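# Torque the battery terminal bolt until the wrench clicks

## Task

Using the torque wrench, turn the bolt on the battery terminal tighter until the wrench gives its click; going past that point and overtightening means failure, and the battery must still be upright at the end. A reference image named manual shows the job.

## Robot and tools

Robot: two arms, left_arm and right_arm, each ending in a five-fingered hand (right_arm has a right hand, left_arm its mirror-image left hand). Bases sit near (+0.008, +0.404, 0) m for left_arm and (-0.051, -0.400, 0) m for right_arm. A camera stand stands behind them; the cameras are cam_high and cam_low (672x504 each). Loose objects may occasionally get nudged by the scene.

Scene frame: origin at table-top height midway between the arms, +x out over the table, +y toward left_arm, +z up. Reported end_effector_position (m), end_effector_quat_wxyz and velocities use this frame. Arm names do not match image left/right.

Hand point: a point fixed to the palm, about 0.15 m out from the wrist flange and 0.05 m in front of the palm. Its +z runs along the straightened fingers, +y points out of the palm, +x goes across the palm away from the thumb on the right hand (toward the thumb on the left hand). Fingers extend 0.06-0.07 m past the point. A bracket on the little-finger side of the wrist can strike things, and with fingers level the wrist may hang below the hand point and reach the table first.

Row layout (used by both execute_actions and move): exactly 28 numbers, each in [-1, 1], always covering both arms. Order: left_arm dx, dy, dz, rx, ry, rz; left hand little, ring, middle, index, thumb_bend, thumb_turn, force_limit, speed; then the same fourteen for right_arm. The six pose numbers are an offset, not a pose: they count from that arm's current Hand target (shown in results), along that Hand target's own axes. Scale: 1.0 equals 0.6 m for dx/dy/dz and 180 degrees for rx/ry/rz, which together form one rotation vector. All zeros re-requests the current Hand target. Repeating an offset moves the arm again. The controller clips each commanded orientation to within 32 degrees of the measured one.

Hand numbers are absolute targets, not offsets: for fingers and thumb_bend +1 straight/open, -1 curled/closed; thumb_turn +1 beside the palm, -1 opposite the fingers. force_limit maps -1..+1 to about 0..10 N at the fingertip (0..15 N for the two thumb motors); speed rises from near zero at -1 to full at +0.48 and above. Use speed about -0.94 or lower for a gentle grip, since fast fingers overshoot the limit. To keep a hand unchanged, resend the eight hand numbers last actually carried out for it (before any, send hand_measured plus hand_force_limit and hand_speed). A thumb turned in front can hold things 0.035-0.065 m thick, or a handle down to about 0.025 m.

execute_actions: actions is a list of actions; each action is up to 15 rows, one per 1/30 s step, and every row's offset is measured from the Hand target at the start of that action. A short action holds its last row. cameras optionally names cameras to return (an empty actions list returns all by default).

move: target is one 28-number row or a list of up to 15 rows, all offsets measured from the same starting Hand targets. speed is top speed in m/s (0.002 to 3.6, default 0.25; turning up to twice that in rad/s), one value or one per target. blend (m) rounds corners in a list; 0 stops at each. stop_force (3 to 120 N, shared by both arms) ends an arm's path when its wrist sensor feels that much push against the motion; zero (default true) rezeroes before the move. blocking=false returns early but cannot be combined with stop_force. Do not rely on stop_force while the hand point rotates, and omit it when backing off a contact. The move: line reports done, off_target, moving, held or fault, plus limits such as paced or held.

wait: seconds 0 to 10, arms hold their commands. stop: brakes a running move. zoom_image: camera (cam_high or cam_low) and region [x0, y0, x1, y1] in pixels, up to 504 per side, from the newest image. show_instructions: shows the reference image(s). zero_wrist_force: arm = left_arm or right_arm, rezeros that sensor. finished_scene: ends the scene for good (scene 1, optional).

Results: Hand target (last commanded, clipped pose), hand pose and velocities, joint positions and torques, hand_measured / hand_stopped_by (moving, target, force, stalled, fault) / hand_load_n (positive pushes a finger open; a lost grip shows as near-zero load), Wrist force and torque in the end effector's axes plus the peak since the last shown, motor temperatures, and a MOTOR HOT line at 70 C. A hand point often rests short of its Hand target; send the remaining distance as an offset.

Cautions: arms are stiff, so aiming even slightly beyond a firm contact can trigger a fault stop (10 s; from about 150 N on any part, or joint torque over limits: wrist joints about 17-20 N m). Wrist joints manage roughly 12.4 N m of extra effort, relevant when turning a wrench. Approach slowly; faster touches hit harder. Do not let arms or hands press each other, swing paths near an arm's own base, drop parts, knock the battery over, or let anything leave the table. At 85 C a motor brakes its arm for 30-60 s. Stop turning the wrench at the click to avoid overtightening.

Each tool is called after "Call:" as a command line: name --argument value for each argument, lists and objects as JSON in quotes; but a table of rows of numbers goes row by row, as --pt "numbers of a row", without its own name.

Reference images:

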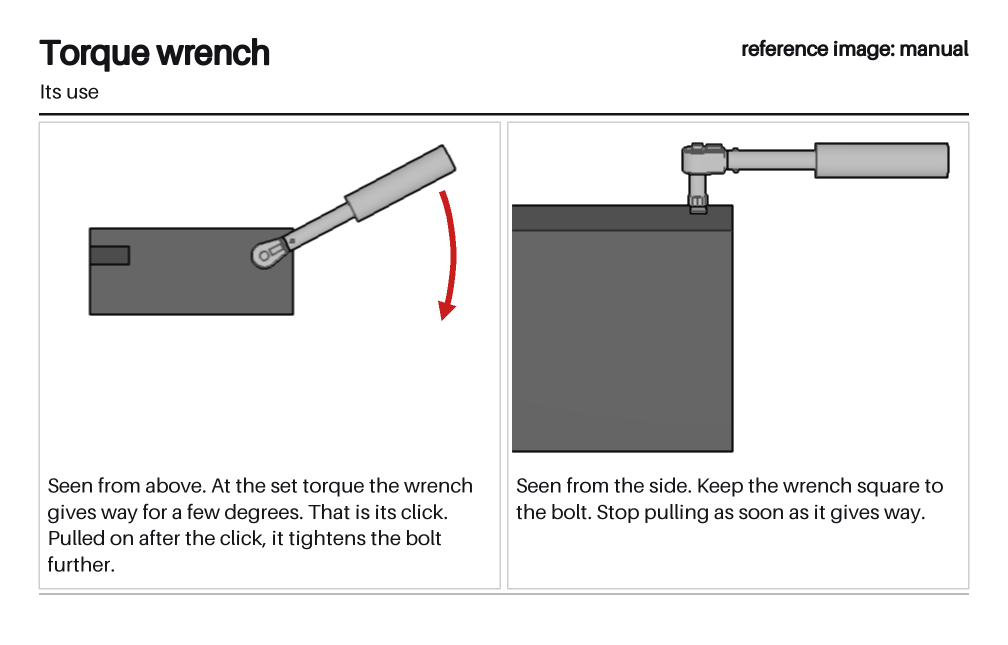

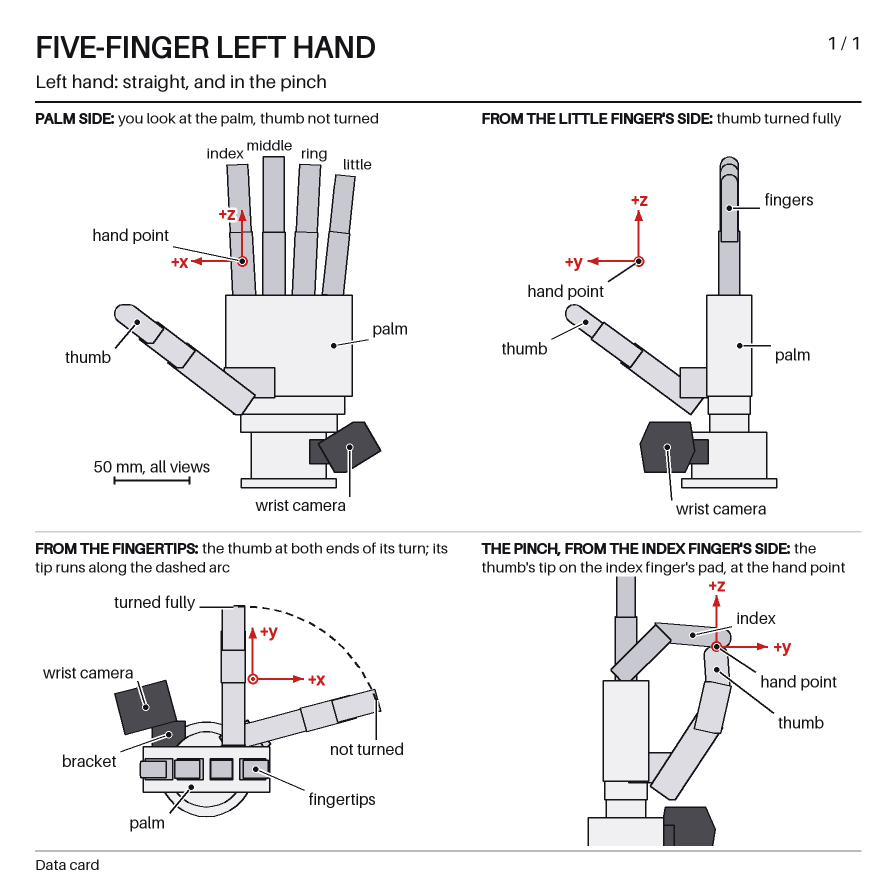

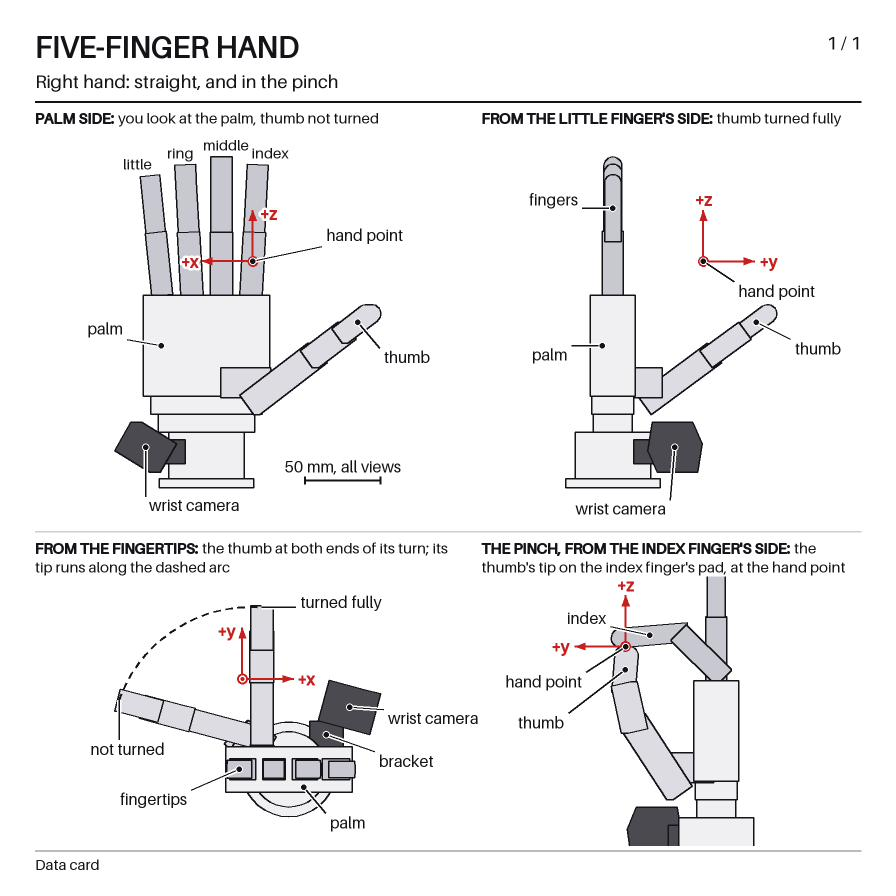

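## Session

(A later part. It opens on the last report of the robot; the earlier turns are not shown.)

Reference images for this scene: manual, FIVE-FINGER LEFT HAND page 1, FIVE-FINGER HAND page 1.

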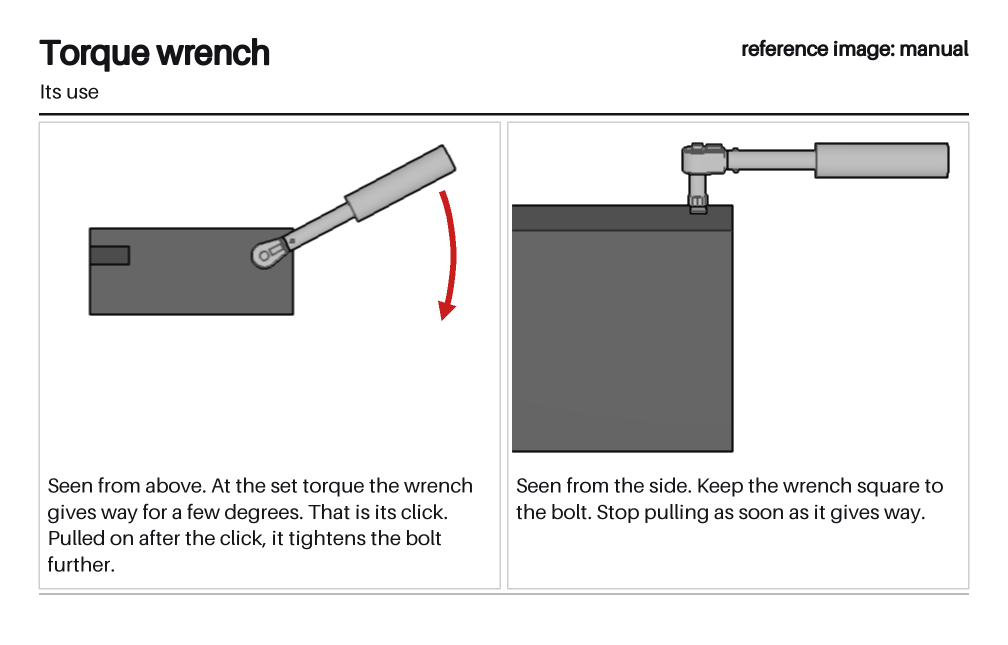

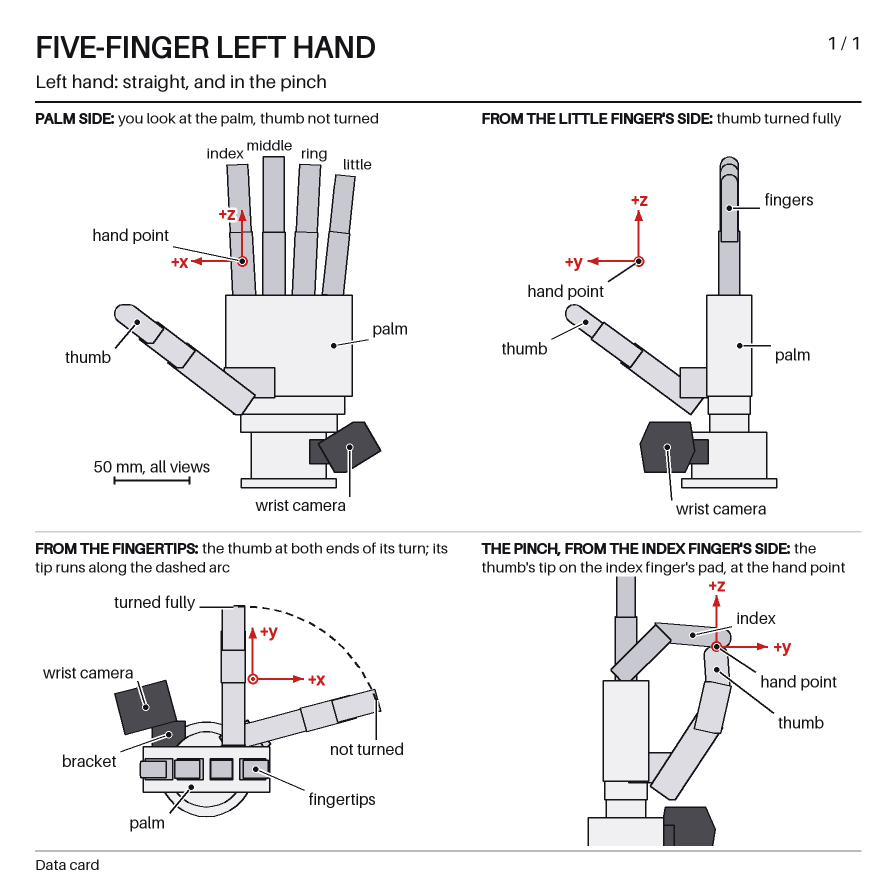

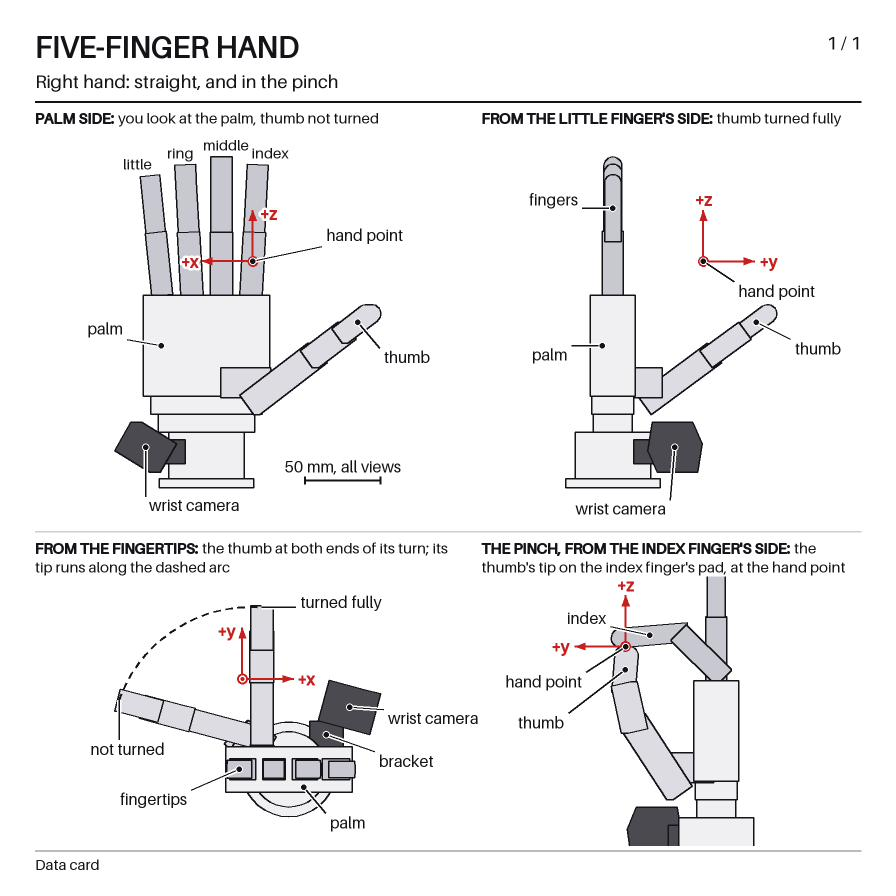

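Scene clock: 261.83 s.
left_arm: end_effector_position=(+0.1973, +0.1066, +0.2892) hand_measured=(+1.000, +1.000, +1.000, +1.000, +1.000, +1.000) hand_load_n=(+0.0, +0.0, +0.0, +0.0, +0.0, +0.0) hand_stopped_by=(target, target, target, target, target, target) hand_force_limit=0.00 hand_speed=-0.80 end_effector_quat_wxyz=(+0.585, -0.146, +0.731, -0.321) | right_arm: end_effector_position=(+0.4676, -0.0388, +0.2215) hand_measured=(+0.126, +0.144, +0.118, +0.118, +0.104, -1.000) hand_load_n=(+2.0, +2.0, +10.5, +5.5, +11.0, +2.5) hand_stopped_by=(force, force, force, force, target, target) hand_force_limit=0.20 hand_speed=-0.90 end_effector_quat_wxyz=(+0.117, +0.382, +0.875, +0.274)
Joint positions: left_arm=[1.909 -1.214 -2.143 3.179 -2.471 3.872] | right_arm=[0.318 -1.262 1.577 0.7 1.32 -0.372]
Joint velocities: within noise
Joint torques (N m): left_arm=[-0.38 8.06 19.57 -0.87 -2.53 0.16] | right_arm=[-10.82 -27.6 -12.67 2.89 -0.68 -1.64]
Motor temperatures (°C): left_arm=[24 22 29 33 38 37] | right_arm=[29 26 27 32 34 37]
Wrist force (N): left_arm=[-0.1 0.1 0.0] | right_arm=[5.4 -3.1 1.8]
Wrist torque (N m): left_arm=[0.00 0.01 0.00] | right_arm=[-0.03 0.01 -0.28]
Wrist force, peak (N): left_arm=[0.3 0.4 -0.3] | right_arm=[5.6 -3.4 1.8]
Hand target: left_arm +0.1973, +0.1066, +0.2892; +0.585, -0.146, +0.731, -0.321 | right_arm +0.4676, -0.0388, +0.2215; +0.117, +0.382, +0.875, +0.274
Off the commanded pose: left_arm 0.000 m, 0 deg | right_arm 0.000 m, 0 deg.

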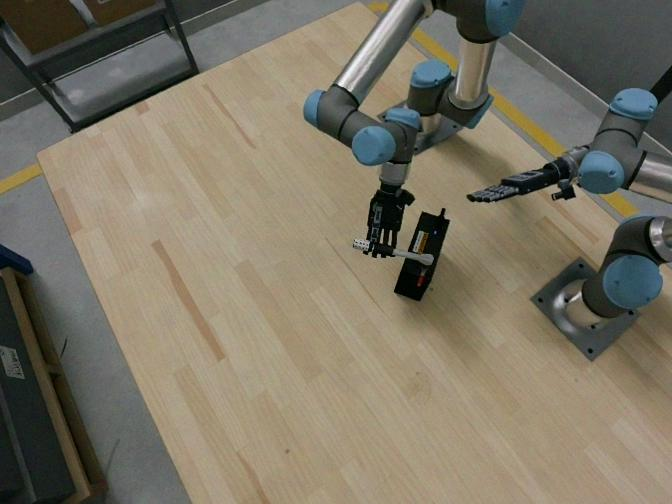

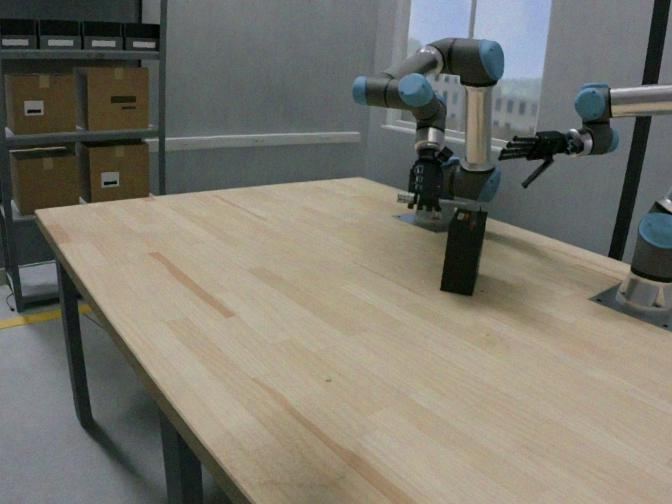

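Call:
zoom_image --camera "cam_high" --region '[405, 240, 450, 285]'

Call:
zoom_image --camera "cam_low" --region '[440, 180, 500, 240]'

Scaled by 11.200 from the camera's 672x504 image, which has a finer 960x720 frame.

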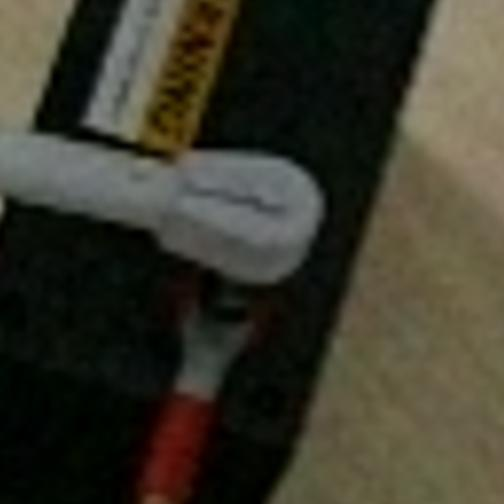

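Scaled by 8.400 from the camera's 672x504 image, which has a finer 960x720 frame.

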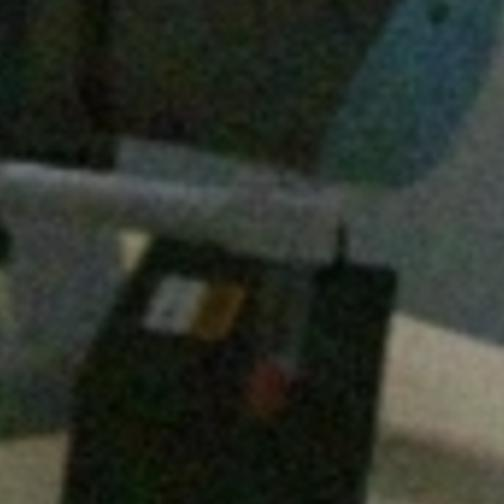

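Call:
zoom_image --camera "cam_low" --region '[455, 190, 500, 225]'

Call:
zoom_image --camera "cam_high" --region '[415, 245, 440, 270]'

Scaled by 11.200 from the camera's 672x504 image, which has a finer 960x720 frame.

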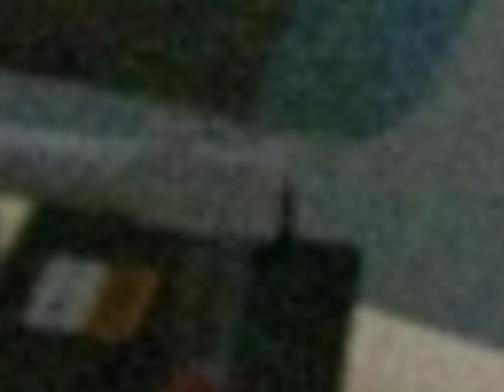

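Scaled by 20.160 from the camera's 672x504 image, which has a finer 960x720 frame.

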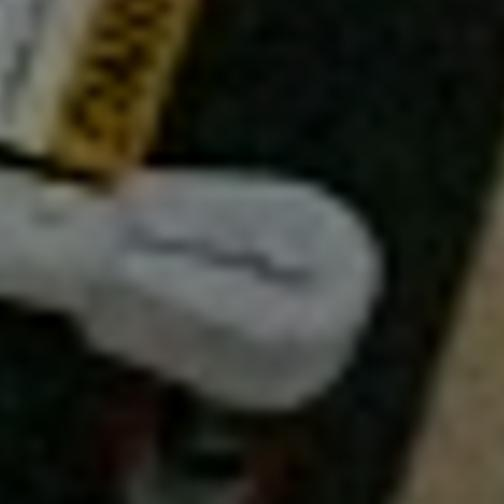

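Call:
move --target '[0,0,0,0,0,0,1,1,1,1,1,1,0,-0.8, 0.0033,0,0,0,0,0,-0.35,-0.4,-0.45,-0.4,0.1,-1,0.2,-0.9]' --speed 0.03 --cameras '[]'

Scene clock: 266.30 s.
left_arm: end_effector_position=(+0.1973, +0.1066, +0.2892) hand_measured=(+1.000, +1.000, +1.000, +1.000, +1.000, +1.000) hand_load_n=(+0.0, +0.0, +0.0, -0.5, +0.0, -0.5) hand_stopped_by=(target, target, target, target, target, target) hand_force_limit=0.00 hand_speed=-0.80 end_effector_quat_wxyz=(+0.585, -0.146, +0.731, -0.321) | right_arm: end_effector_position=(+0.4663, -0.0373, +0.2215) hand_measured=(+0.126, +0.144, +0.118, +0.118, +0.104, -1.000) hand_load_n=(+1.5, +2.0, +10.5, +5.5, +11.0, +3.0) hand_stopped_by=(force, force, force, force, target, target) hand_force_limit=0.20 hand_speed=-0.90 end_effector_quat_wxyz=(+0.117, +0.382, +0.875, +0.274)
Joint positions: left_arm=[1.909 -1.214 -2.143 3.179 -2.471 3.872] | right_arm=[0.323 -1.263 1.578 0.699 1.323 -0.368]
Joint torques (N m): left_arm=[-0.5 7.73 19.7 -0.71 -2.59 0.18] | right_arm=[8.91 -41.68 -12.86 -1.99 0.81 2.03]
Wrist force (N): left_arm=[-0.1 0.1 0.0] | right_arm=[0.5 -2.6 1.3]
Wrist torque (N m): left_arm=[0.01 0.01 -0.01] | right_arm=[-0.06 -0.05 -0.28]
Wrist force, peak (N): left_arm=[-0.2 0.5 -0.1] | right_arm=[5.7 -3.3 1.8]
Hand target: left_arm +0.1973, +0.1066, +0.2892; +0.585, -0.146, +0.731, -0.321 | right_arm +0.4663, -0.0373, +0.2215; +0.117, +0.382, +0.875, +0.274
Off the commanded pose: left_arm 0.000 m, 0 deg | right_arm 0.000 m, 0 deg.
move: done
No camera images: "cameras" was empty.

Call:
move --target '[0,0,0,0,0,0,1,1,1,1,1,1,0,-0.8, 0,-0.0019,0.0027,0,0,0,-0.35,-0.4,-0.45,-0.4,0.1,-1,0.2,-0.9]' --speed 0.01 --cameras '[]'

Call:
move --target '[0,0,0,0,0,0,1,1,1,1,1,1,0,-0.8, 0,-0.0019,0.0027,0,0,0,-0.35,-0.4,-0.45,-0.4,0.1,-1,0.2,-0.9]' --speed 0.01 --cameras '["cam_high"]'

Call:
zoom_image --camera "cam_high" --region '[415, 245, 440, 270]'

Scene clock: 267.43 s.
left_arm: end_effector_position=(+0.1973, +0.1066, +0.2892) hand_measured=(+1.000, +1.000, +1.000, +1.000, +1.000, +1.000) hand_load_n=(+0.0, +0.0, +0.0, +0.0, -0.5, +0.0) hand_stopped_by=(target, target, target, target, target, target) hand_force_limit=0.00 hand_speed=-0.80 end_effector_quat_wxyz=(+0.585, -0.146, +0.731, -0.321) | right_arm: end_effector_position=(+0.4662, -0.0373, +0.2196) hand_measured=(+0.126, +0.144, +0.118, +0.118, +0.104, -1.000) hand_load_n=(+0.0, +0.0, +9.5, +7.5, +10.5, +5.0) hand_stopped_by=(force, force, force, force, target, target) hand_force_limit=0.20 hand_speed=-0.90 end_effector_quat_wxyz=(+0.117, +0.382, +0.875, +0.274)
Joint positions: left_arm=[1.909 -1.214 -2.143 3.179 -2.471 3.872] | right_arm=[0.323 -1.262 1.581 0.694 1.323 -0.368]
Joint torques (N m): left_arm=[-0.17 8.07 18.87 -0.76 -2.48 0.24] | right_arm=[8.76 -25.06 -11.25 -1.9 0.76 1.58]
Wrist force (N): left_arm=[0.1 0.3 0.2] | right_arm=[-0.6 -1.2 -0.3]
Wrist torque (N m): left_arm=[0.03 0.00 0.00] | right_arm=[-0.02 0.13 -0.13]
Wrist force, peak (N): left_arm=[-0.2 0.4 -0.3] | right_arm=[0.8 -2.6 1.3]
Hand target: left_arm +0.1973, +0.1066, +0.2892; +0.585, -0.146, +0.731, -0.321 | right_arm +0.4662, -0.0373, +0.2196; +0.117, +0.382, +0.875, +0.274
Off the commanded pose: left_arm 0.000 m, 0 deg | right_arm 0.000 m, 0 deg.
move: done
No camera images: "cameras" was empty.

Scene clock: 268.13 s.
left_arm: end_effector_position=(+0.1973, +0.1066, +0.2892) hand_measured=(+1.000, +1.000, +1.000, +1.000, +1.000, +1.000) hand_load_n=(+0.0, +0.0, +0.0, +0.0, +0.0, -0.5) hand_stopped_by=(target, target, target, target, target, target) hand_force_limit=0.00 hand_speed=-0.80 end_effector_quat_wxyz=(+0.585, -0.146, +0.731, -0.321) | right_arm: end_effector_position=(+0.4662, -0.0373, +0.2176) hand_measured=(+0.126, +0.144, +0.118, +0.118, +0.104, -1.000) hand_load_n=(+0.0, +0.0, +7.0, +9.0, +11.0, +7.0) hand_stopped_by=(force, force, force, force, target, target) hand_force_limit=0.20 hand_speed=-0.90 end_effector_quat_wxyz=(+0.117, +0.382, +0.875, +0.274)
Joint positions: left_arm=[1.909 -1.214 -2.143 3.179 -2.471 3.872] | right_arm=[0.323 -1.26 1.585 0.689 1.323 -0.368]
Joint torques (N m): left_arm=[-1.12 7.24 19.48 -0.67 -2.57 0.18] | right_arm=[8.59 -23.05 -10.63 -1.41 0.64 1.61]
Wrist force (N): left_arm=[0.1 -0.4 -0.2] | right_arm=[-1.3 -0.3 -0.8]
Wrist torque (N m): left_arm=[-0.06 -0.02 0.01] | right_arm=[-0.02 0.23 -0.03]
Wrist force, peak (N): left_arm=[0.0 0.5 0.0] | right_arm=[-1.3 -0.5 -1.3]
Hand target: left_arm +0.1973, +0.1066, +0.2892; +0.585, -0.146, +0.731, -0.321 | right_arm +0.4662, -0.0373, +0.2176; +0.117, +0.382, +0.875, +0.274
Off the commanded pose: left_arm 0.000 m, 0 deg | right_arm 0.000 m, 0 deg.
move: done
Images, in order (width x height): cam_high 672x504.

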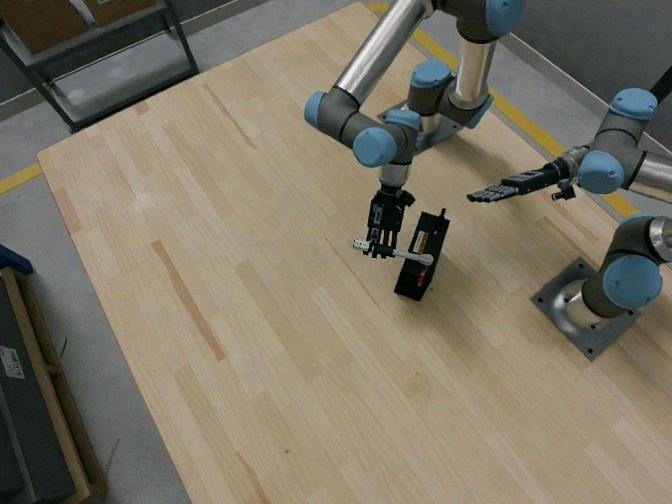

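Scaled by 20.160 from the camera's 672x504 image, which has a finer 960x720 frame.

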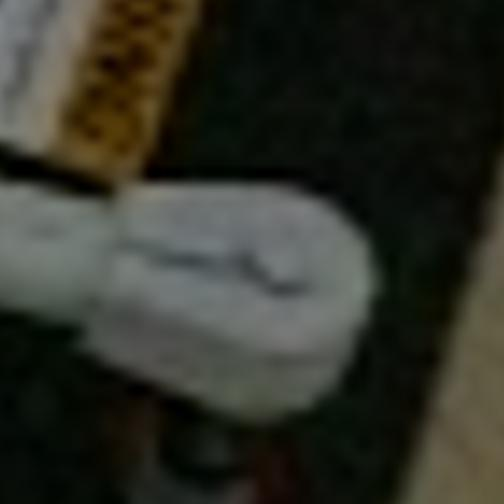

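Call:
execute_actions --actions '[]' --cameras '["cam_low","cam_high"]'

Call:
zoom_image --camera "cam_low" --region '[390, 180, 500, 235]'

Call:
zoom_image --camera "cam_high" --region '[350, 230, 440, 280]'

Scene clock: 268.83 s.
left_arm: end_effector_position=(+0.1973, +0.1066, +0.2892) hand_measured=(+1.000, +1.000, +1.000, +1.000, +1.000, +1.000) hand_load_n=(+0.0, +0.0, +0.0, +0.0, +0.0, +0.0) hand_stopped_by=(target, target, target, target, target, target) hand_force_limit=0.00 hand_speed=-0.80 end_effector_quat_wxyz=(+0.585, -0.146, +0.731, -0.321) | right_arm: end_effector_position=(+0.4662, -0.0373, +0.2176) hand_measured=(+0.126, +0.144, +0.118, +0.118, +0.104, -1.000) hand_load_n=(+0.0, +0.0, +7.5, +9.0, +11.5, +7.0) hand_stopped_by=(force, force, force, force, target, target) hand_force_limit=0.20 hand_speed=-0.90 end_effector_quat_wxyz=(+0.117, +0.382, +0.875, +0.274)
Joint positions: left_arm=[1.909 -1.214 -2.143 3.179 -2.471 3.872] | right_arm=[0.323 -1.26 1.585 0.689 1.323 -0.368]
Joint velocities: within noise
Joint torques (N m): left_arm=[-0.45 7.82 19.9 -0.88 -2.58 0.25] | right_arm=[8.26 -25.23 -10.55 -1.66 0.7 1.28]
Motor temperatures (°C): left_arm=[24 22 29 33 38 37] | right_arm=[29 26 27 32 34 37]
Wrist force (N): left_arm=[-0.2 0.2 0.0] | right_arm=[-1.2 -0.3 -0.8]
Wrist torque (N m): left_arm=[0.01 0.02 -0.02] | right_arm=[-0.03 0.21 -0.01]
Wrist force, peak (N): left_arm=[0.0 0.4 -0.3] | right_arm=[-1.5 -0.4 -1.4]
Hand target: left_arm +0.1973, +0.1066, +0.2892; +0.585, -0.146, +0.731, -0.321 | right_arm +0.4662, -0.0373, +0.2176; +0.117, +0.382, +0.875, +0.274
Off the commanded pose: left_arm 0.000 m, 0 deg | right_arm 0.000 m, 0 deg.

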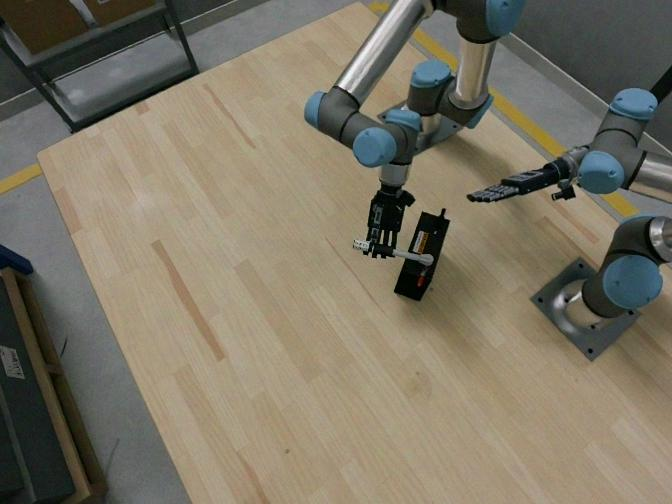

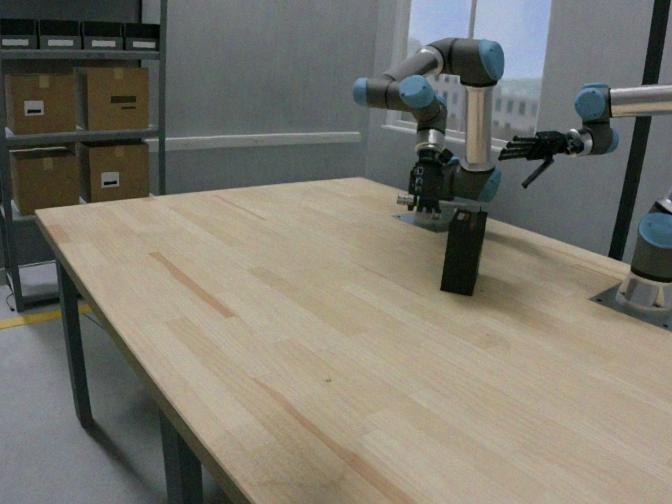

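Scaled by 4.582 from the camera's 672x504 image, which has a finer 960x720 frame.

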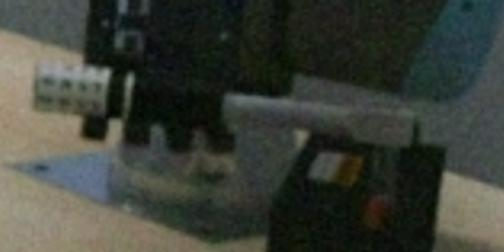

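Scaled by 5.600 from the camera's 672x504 image, which has a finer 960x720 frame.

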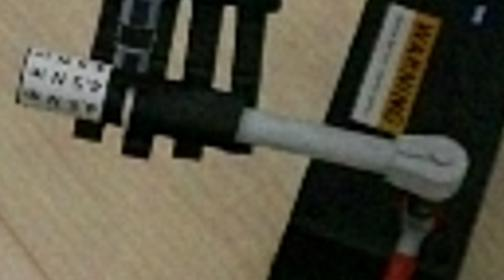

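Call:
zoom_image --camera "cam_low" --region '[455, 190, 500, 225]'

Scaled by 11.200 from the camera's 672x504 image, which has a finer 960x720 frame.

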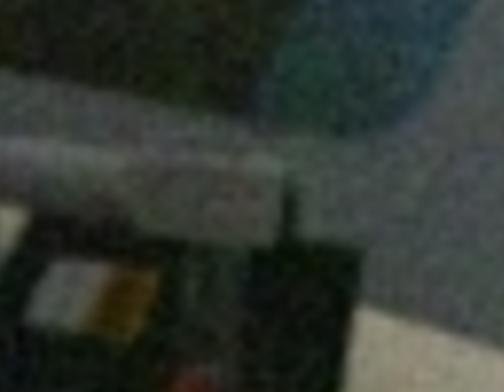

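Call:
move --target '[0,0,0,0,0,0,1,1,1,1,1,1,0,-0.8, 0.0024,-0.0132,-0.0091,-0.0001,-0.0119,0.0172,-0.35,-0.4,-0.45,-0.4,0.1,-1,0.2,-0.9]' --speed 0.03 --cameras '[]'

Call:
move --target '[0,0,0,0,0,0,1,1,1,1,1,1,0,-0.8, 0.0024,-0.0132,-0.0091,-0.0001,-0.0119,0.0172,-0.35,-0.4,-0.45,-0.4,0.1,-1,0.2,-0.9]' --speed 0.03 --cameras '["cam_high","cam_low"]'

Call:
zoom_image --camera "cam_high" --region '[350, 230, 440, 280]'

Scene clock: 271.87 s.
left_arm: end_effector_position=(+0.1973, +0.1066, +0.2892) hand_measured=(+1.000, +1.000, +1.000, +1.000, +1.000, +1.000) hand_load_n=(+0.0, +0.0, +0.0, +0.0, +0.0, +0.0) hand_stopped_by=(target, target, target, target, target, target) hand_force_limit=0.00 hand_speed=-0.80 end_effector_quat_wxyz=(+0.585, -0.146, +0.731, -0.321) | right_arm: end_effector_position=(+0.4582, -0.0428, +0.2176) hand_measured=(+0.126, +0.144, +0.118, +0.118, +0.104, -1.000) hand_load_n=(+0.0, +0.0, +7.0, +9.5, +11.0, +7.5) hand_stopped_by=(force, force, force, force, target, target) hand_force_limit=0.20 hand_speed=-0.90 end_effector_quat_wxyz=(+0.126, +0.410, +0.862, +0.270)
Joint positions: left_arm=[1.909 -1.214 -2.143 3.179 -2.471 3.872] | right_arm=[0.346 -1.284 1.613 0.668 1.37 -0.291]
Joint torques (N m): left_arm=[-0.05 7.55 20.1 -0.75 -2.54 0.01] | right_arm=[10.31 -38.75 -10.66 -1.91 0.52 1.95]
Wrist force (N): left_arm=[0.0 0.1 -0.1] | right_arm=[-1.6 -0.3 -1.1]
Wrist torque (N m): left_arm=[-0.01 0.00 0.00] | right_arm=[-0.03 0.23 -0.03]
Wrist force, peak (N): left_arm=[0.4 0.5 0.2] | right_arm=[-1.8 -0.4 -1.2]
Hand target: left_arm +0.1973, +0.1066, +0.2892; +0.585, -0.146, +0.731, -0.321 | right_arm +0.4582, -0.0428, +0.2176; +0.126, +0.410, +0.862, +0.270
Off the commanded pose: left_arm 0.000 m, 0 deg | right_arm 0.000 m, 0 deg.
move: done
No camera images: "cameras" was empty.

Scene clock: 273.33 s.
left_arm: end_effector_position=(+0.1973, +0.1066, +0.2892) hand_measured=(+1.000, +1.000, +1.000, +1.000, +1.000, +1.000) hand_load_n=(+0.0, +0.0, +0.0, +0.0, +0.0, +0.0) hand_stopped_by=(target, target, target, target, target, target) hand_force_limit=0.00 hand_speed=-0.80 end_effector_quat_wxyz=(+0.585, -0.146, +0.731, -0.321) | right_arm: end_effector_position=(+0.4498, -0.0478, +0.2176) hand_measured=(+0.126, +0.144, +0.118, +0.118, +0.104, -1.000) hand_load_n=(+0.0, +0.0, +7.0, +9.5, +11.5, +7.5) hand_stopped_by=(force, force, force, force, target, target) hand_force_limit=0.20 hand_speed=-0.90 end_effector_quat_wxyz=(+0.135, +0.438, +0.848, +0.266)
Joint positions: left_arm=[1.909 -1.214 -2.143 3.179 -2.471 3.872] | right_arm=[0.373 -1.304 1.636 0.651 1.421 -0.212]
Joint torques (N m): left_arm=[-0.3 7.46 19.84 -0.84 -2.52 0.15] | right_arm=[8.58 -37.57 -12.04 -1.77 0.69 1.72]
Wrist force (N): left_arm=[-0.1 0.1 0.0] | right_arm=[-1.6 -0.3 -1.3]
Wrist torque (N m): left_arm=[0.01 0.02 -0.01] | right_arm=[0.00 0.21 -0.04]
Wrist force, peak (N): left_arm=[-0.2 0.4 0.2] | right_arm=[-2.2 -0.3 -1.1]
Hand target: left_arm +0.1973, +0.1066, +0.2892; +0.585, -0.146, +0.731, -0.321 | right_arm +0.4498, -0.0478, +0.2176; +0.135, +0.438, +0.848, +0.266
Off the commanded pose: left_arm 0.000 m, 0 deg | right_arm 0.000 m, 0 deg.
move: done

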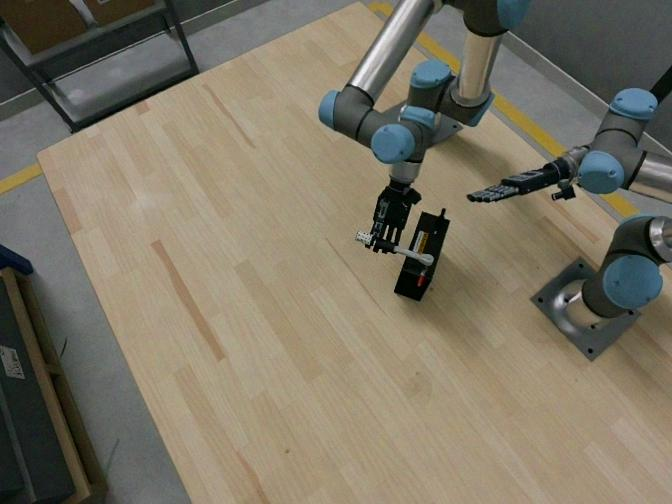

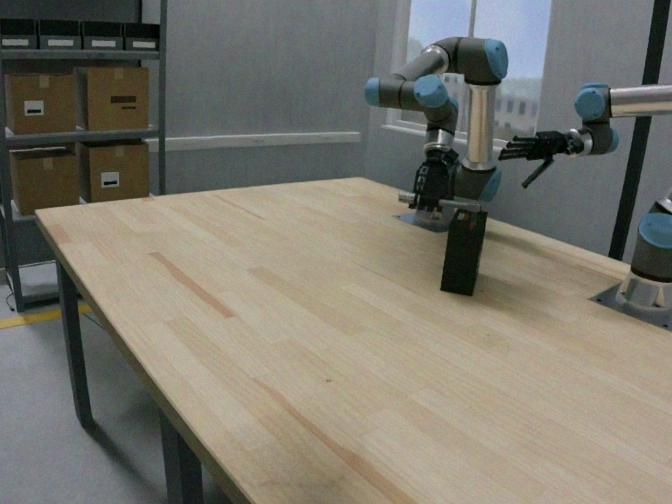

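Scaled by 5.600 from the camera's 672x504 image, which has a finer 960x720 frame.

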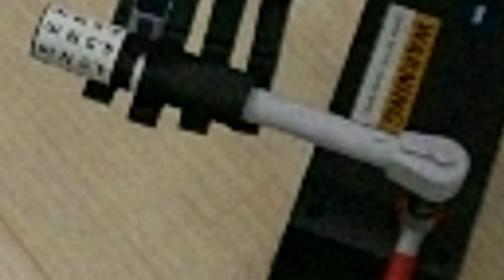

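Call:
move --target '[0,0,0,0,0,0,1,1,1,1,1,1,0,-0.8, -0.0025,0,0,0,0,0,-0.35,-0.4,-0.45,-0.4,0.1,-1,0.2,-0.9]' --speed 0.02 --cameras '[]'

Call:
move --target '[0,0,0,0,0,0,1,1,1,1,1,1,0,-0.8, 0.005,0,0,0,0,0,-0.35,-0.4,-0.45,-0.4,0.1,-1,0.2,-0.9]' --speed 0.02 --cameras '[]'

Scene clock: 274.97 s.
left_arm: end_effector_position=(+0.1973, +0.1066, +0.2892) hand_measured=(+1.000, +1.000, +1.000, +1.000, +1.000, +1.000) hand_load_n=(+0.0, +0.0, +0.0, +0.0, +0.0, +0.0) hand_stopped_by=(target, target, target, target, target, target) hand_force_limit=0.00 hand_speed=-0.80 end_effector_quat_wxyz=(+0.585, -0.146, +0.731, -0.321) | right_arm: end_effector_position=(+0.4507, -0.0490, +0.2176) hand_measured=(+0.126, +0.144, +0.118, +0.118, +0.104, -1.000) hand_load_n=(+0.0, +0.0, +7.5, +8.0, +12.5, +6.0) hand_stopped_by=(force, force, force, force, target, target) hand_force_limit=0.20 hand_speed=-0.90 end_effector_quat_wxyz=(+0.135, +0.438, +0.848, +0.266)
Joint positions: left_arm=[1.909 -1.214 -2.143 3.179 -2.471 3.872] | right_arm=[0.369 -1.304 1.637 0.651 1.419 -0.215]
Joint torques (N m): left_arm=[-0.42 7.46 18.76 -0.79 -2.63 0.2] | right_arm=[-8.54 -38.69 -11.34 3.28 -0.81 -1.66]
Wrist force (N): left_arm=[0.0 -0.1 0.0] | right_arm=[1.8 -0.7 -0.3]
Wrist torque (N m): left_arm=[-0.03 0.00 0.00] | right_arm=[0.05 0.20 -0.06]
Wrist force, peak (N): left_arm=[-0.2 0.5 0.1] | right_arm=[-2.1 -0.4 -1.3]
Hand target: left_arm +0.1973, +0.1066, +0.2892; +0.585, -0.146, +0.731, -0.321 | right_arm +0.4507, -0.0490, +0.2176; +0.135, +0.438, +0.848, +0.266
Off the commanded pose: left_arm 0.000 m, 0 deg | right_arm 0.000 m, 0 deg.
move: done
No camera images: "cameras" was empty.

Scene clock: 275.67 s.
left_arm: end_effector_position=(+0.1973, +0.1066, +0.2892) hand_measured=(+1.000, +1.000, +1.000, +1.000, +1.000, +1.000) hand_load_n=(+0.0, +0.0, +0.0, +0.0, +0.0, +0.0) hand_stopped_by=(target, target, target, target, target, target) hand_force_limit=0.00 hand_speed=-0.80 end_effector_quat_wxyz=(+0.585, -0.146, +0.731, -0.321) | right_arm: end_effector_position=(+0.4490, -0.0466, +0.2176) hand_measured=(+0.126, +0.144, +0.118, +0.118, +0.104, -1.000) hand_load_n=(+0.0, +0.5, +6.5, +10.0, +11.5, +8.0) hand_stopped_by=(force, force, force, force, target, target) hand_force_limit=0.20 hand_speed=-0.90 end_effector_quat_wxyz=(+0.135, +0.438, +0.848, +0.266)
Joint positions: left_arm=[1.909 -1.214 -2.143 3.179 -2.471 3.872] | right_arm=[0.376 -1.304 1.636 0.651 1.423 -0.209]
Joint torques (N m): left_arm=[-0.15 7.8 19.89 -0.93 -2.5 0.23] | right_arm=[8.43 -22.73 -21.56 -1.73 0.43 1.52]
Wrist force (N): left_arm=[0.1 0.0 0.1] | right_arm=[-1.8 0.2 -1.4]
Wrist torque (N m): left_arm=[-0.01 -0.01 0.00] | right_arm=[-0.02 0.22 0.02]
Wrist force, peak (N): left_arm=[-0.1 0.3 -0.3] | right_arm=[-2.1 0.0 -1.5]
Hand target: left_arm +0.1973, +0.1066, +0.2892; +0.585, -0.146, +0.731, -0.321 | right_arm +0.4490, -0.0466, +0.2176; +0.135, +0.438, +0.848, +0.266
Off the commanded pose: left_arm 0.000 m, 0 deg | right_arm 0.000 m, 0 deg.
move: done
No camera images: "cameras" was empty.

Call:
execute_actions --actions '[]' --cameras '["cam_low","cam_high"]'

Call:
zoom_image --camera "cam_high" --region '[410, 243, 440, 273]'

Call:
zoom_image --camera "cam_low" --region '[455, 190, 500, 235]'

Scene clock: 276.50 s.
left_arm: end_effector_position=(+0.1973, +0.1066, +0.2892) hand_measured=(+1.000, +1.000, +1.000, +1.000, +1.000, +1.000) hand_load_n=(+0.0, +0.0, +0.0, +0.0, +0.0, -0.5) hand_stopped_by=(target, target, target, target, target, target) hand_force_limit=0.00 hand_speed=-0.80 end_effector_quat_wxyz=(+0.585, -0.146, +0.731, -0.321) | right_arm: end_effector_position=(+0.4490, -0.0466, +0.2176) hand_measured=(+0.126, +0.144, +0.118, +0.118, +0.104, -1.000) hand_load_n=(+0.0, +0.0, +6.0, +10.5, +11.5, +8.0) hand_stopped_by=(force, force, force, force, target, target) hand_force_limit=0.20 hand_speed=-0.90 end_effector_quat_wxyz=(+0.135, +0.438, +0.848, +0.266)
Joint positions: left_arm=[1.909 -1.214 -2.143 3.179 -2.471 3.872] | right_arm=[0.377 -1.304 1.636 0.651 1.423 -0.209]
Joint velocities: within noise
Joint torques (N m): left_arm=[0.29 8.64 19.96 -0.73 -2.55 0.26] | right_arm=[9.57 -22.63 -21.23 -1.7 0.78 1.77]
Motor temperatures (°C): left_arm=[24 22 29 33 38 37] | right_arm=[29 26 27 32 34 37]
Wrist force (N): left_arm=[0.0 0.1 -0.1] | right_arm=[-2.0 0.1 -1.4]
Wrist torque (N m): left_arm=[0.01 -0.01 0.00] | right_arm=[0.00 0.26 0.01]
Wrist force, peak (N): left_arm=[-0.2 0.3 0.4] | right_arm=[-2.3 0.2 -1.6]
Hand target: left_arm +0.1973, +0.1066, +0.2892; +0.585, -0.146, +0.731, -0.321 | right_arm +0.4490, -0.0466, +0.2176; +0.135, +0.438, +0.848, +0.266
Off the commanded pose: left_arm 0.000 m, 0 deg | right_arm 0.000 m, 0 deg.

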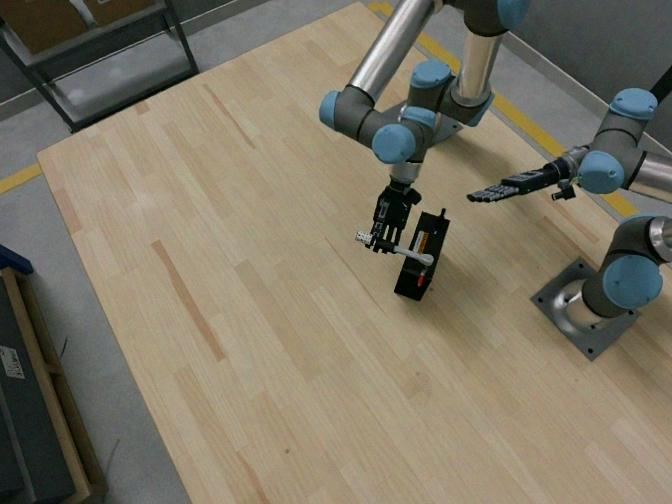

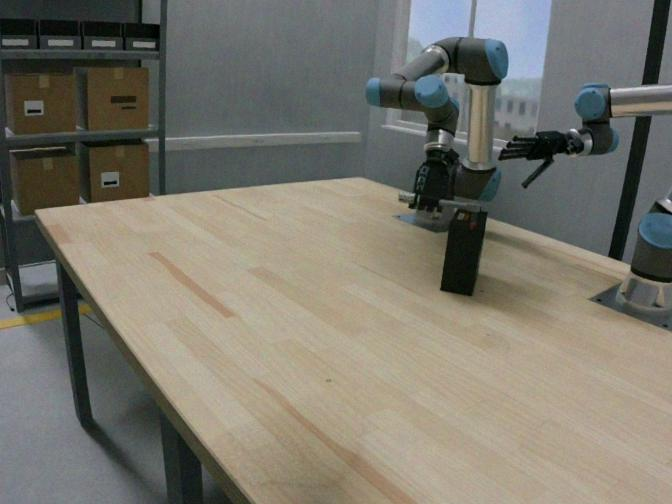

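Scaled by 16.800 from the camera's 672x504 image, which has a finer 960x720 frame.

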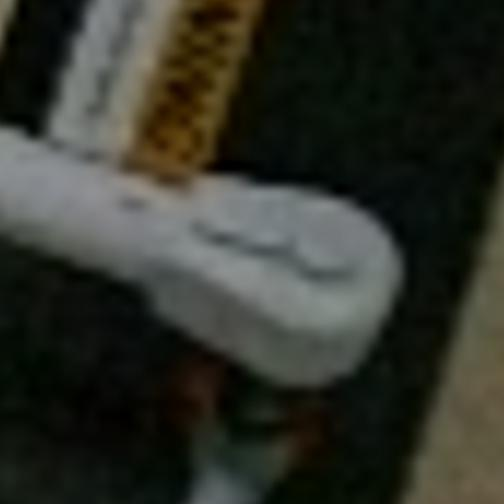

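Scaled by 11.200 from the camera's 672x504 image, which has a finer 960x720 frame.

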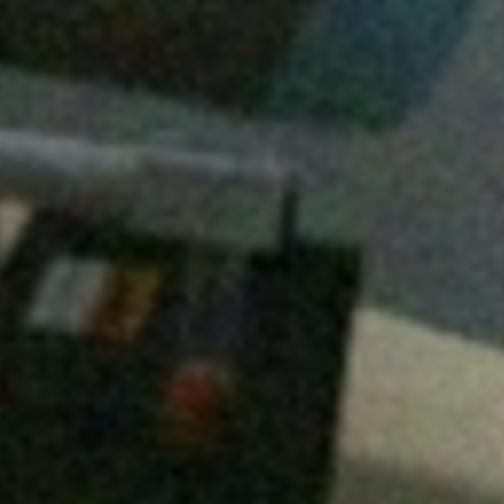

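Call:
zoom_image --camera "cam_low" --region '[392, 180, 442, 220]'

Call:
zoom_image --camera "cam_low" --region '[442, 190, 492, 230]'

Scaled by 10.080 from the camera's 672x504 image, which has a finer 960x720 frame.

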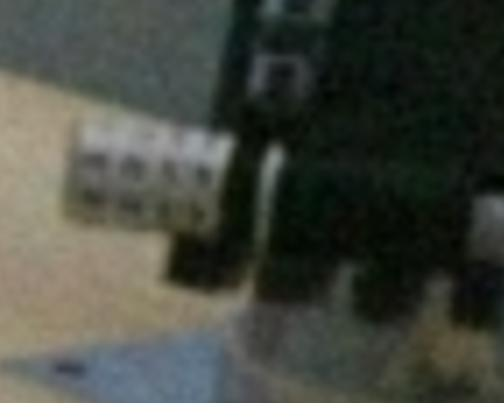

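Scaled by 10.080 from the camera's 672x504 image, which has a finer 960x720 frame.

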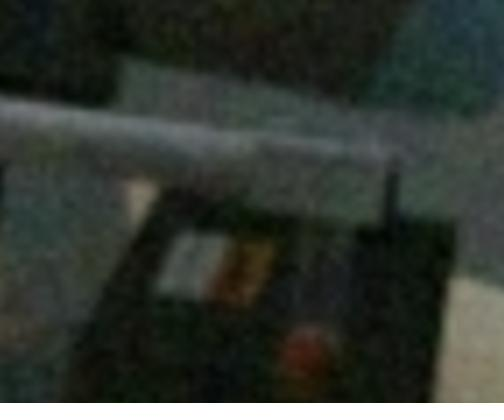

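Call:
move --target '[0,0,0,0,0,0,1,1,1,1,1,1,0,-0.8, 0.0025,0,0,0,0,0,-0.35,-0.4,-0.45,-0.4,0.1,-1,0.2,-0.9]' --speed 0.02 --cameras '[]'

Call:
move --target '[0,0,0,0,0,0,1,1,1,1,1,1,0,-0.8, 0.0025,0,0,0,0,0,-0.35,-0.4,-0.45,-0.4,0.1,-1,0.2,-0.9]' --speed 0.02 --cameras '["cam_high"]'

Call:
zoom_image --camera "cam_high" --region '[410, 243, 440, 273]'

Scene clock: 279.47 s.
left_arm: end_effector_position=(+0.1973, +0.1066, +0.2892) hand_measured=(+1.000, +1.000, +1.000, +1.000, +1.000, +1.000) hand_load_n=(+0.0, +0.0, +0.0, +0.0, -0.5, -0.5) hand_stopped_by=(target, target, target, target, target, target) hand_force_limit=0.00 hand_speed=-0.80 end_effector_quat_wxyz=(+0.585, -0.146, +0.731, -0.321) | right_arm: end_effector_position=(+0.4481, -0.0454, +0.2176) hand_measured=(+0.126, +0.144, +0.118, +0.118, +0.104, -1.000) hand_load_n=(+0.0, +0.5, +5.5, +10.0, +12.0, +9.0) hand_stopped_by=(force, force, force, force, target, target) hand_force_limit=0.20 hand_speed=-0.90 end_effector_quat_wxyz=(+0.135, +0.438, +0.848, +0.266)
Joint positions: left_arm=[1.909 -1.214 -2.143 3.179 -2.471 3.872] | right_arm=[0.38 -1.304 1.636 0.65 1.425 -0.206]
Joint torques (N m): left_arm=[-0.97 7.92 19.45 -0.71 -2.54 0.28] | right_arm=[11.28 -22.47 -21.89 -1.61 0.01 1.6]
Wrist force (N): left_arm=[-0.1 0.3 0.0] | right_arm=[-6.1 0.2 -2.3]
Wrist torque (N m): left_arm=[0.03 0.03 -0.01] | right_arm=[-0.02 0.23 -0.03]
Wrist force, peak (N): left_arm=[-0.2 0.5 0.0] | right_arm=[-6.4 0.5 -2.5]
Hand target: left_arm +0.1973, +0.1066, +0.2892; +0.585, -0.146, +0.731, -0.321 | right_arm +0.4481, -0.0453, +0.2176; +0.135, +0.438, +0.848, +0.266
Off the commanded pose: left_arm 0.000 m, 0 deg | right_arm 0.000 m, 0 deg.
move: done
No camera images: "cameras" was empty.

Scene clock: 280.17 s.
left_arm: end_effector_position=(+0.1973, +0.1066, +0.2892) hand_measured=(+1.000, +1.000, +1.000, +1.000, +1.000, +1.000) hand_load_n=(+0.0, +0.0, +0.0, +0.0, +0.0, +0.0) hand_stopped_by=(target, target, target, target, target, target) hand_force_limit=0.00 hand_speed=-0.80 end_effector_quat_wxyz=(+0.585, -0.146, +0.731, -0.321) | right_arm: end_effector_position=(+0.4472, -0.0441, +0.2176) hand_measured=(+0.126, +0.144, +0.118, +0.118, +0.104, -1.000) hand_load_n=(+0.0, +0.5, +5.5, +10.0, +12.5, +9.5) hand_stopped_by=(force, force, force, force, target, target) hand_force_limit=0.20 hand_speed=-0.90 end_effector_quat_wxyz=(+0.135, +0.438, +0.848, +0.266)
Joint positions: left_arm=[1.909 -1.214 -2.143 3.179 -2.471 3.872] | right_arm=[0.384 -1.304 1.635 0.65 1.427 -0.203]
Joint torques (N m): left_arm=[-0.74 7.91 20.06 -0.8 -2.56 0.17] | right_arm=[13.48 -20.78 -22.25 -1.45 0.11 1.13]
Wrist force (N): left_arm=[0.0 0.1 -0.1] | right_arm=[-6.1 0.3 -2.3]
Wrist torque (N m): left_arm=[0.01 0.00 0.00] | right_arm=[-0.01 0.23 -0.03]
Wrist force, peak (N): left_arm=[0.0 0.4 -0.3] | right_arm=[-6.4 0.6 -2.7]
Hand target: left_arm +0.1973, +0.1066, +0.2892; +0.585, -0.146, +0.731, -0.321 | right_arm +0.4472, -0.0441, +0.2176; +0.135, +0.438, +0.848, +0.266
Off the commanded pose: left_arm 0.000 m, 0 deg | right_arm 0.000 m, 0 deg.
move: done
Images, in order (width x height): cam_high 672x504.

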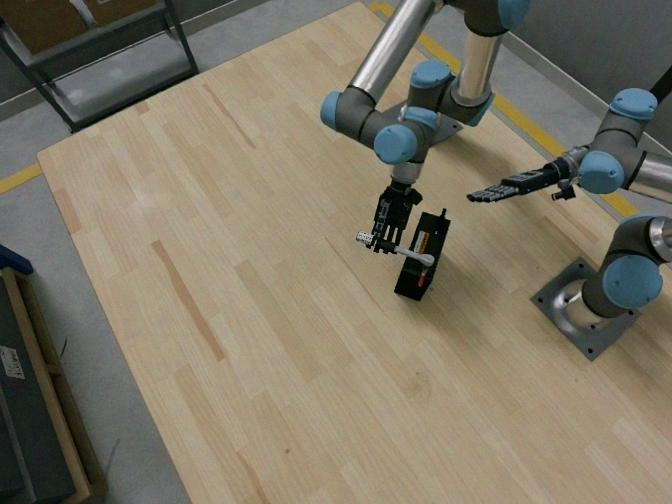

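Scaled by 16.800 from the camera's 672x504 image, which has a finer 960x720 frame.

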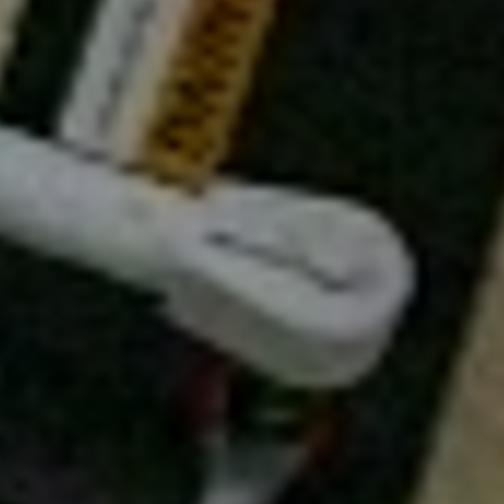

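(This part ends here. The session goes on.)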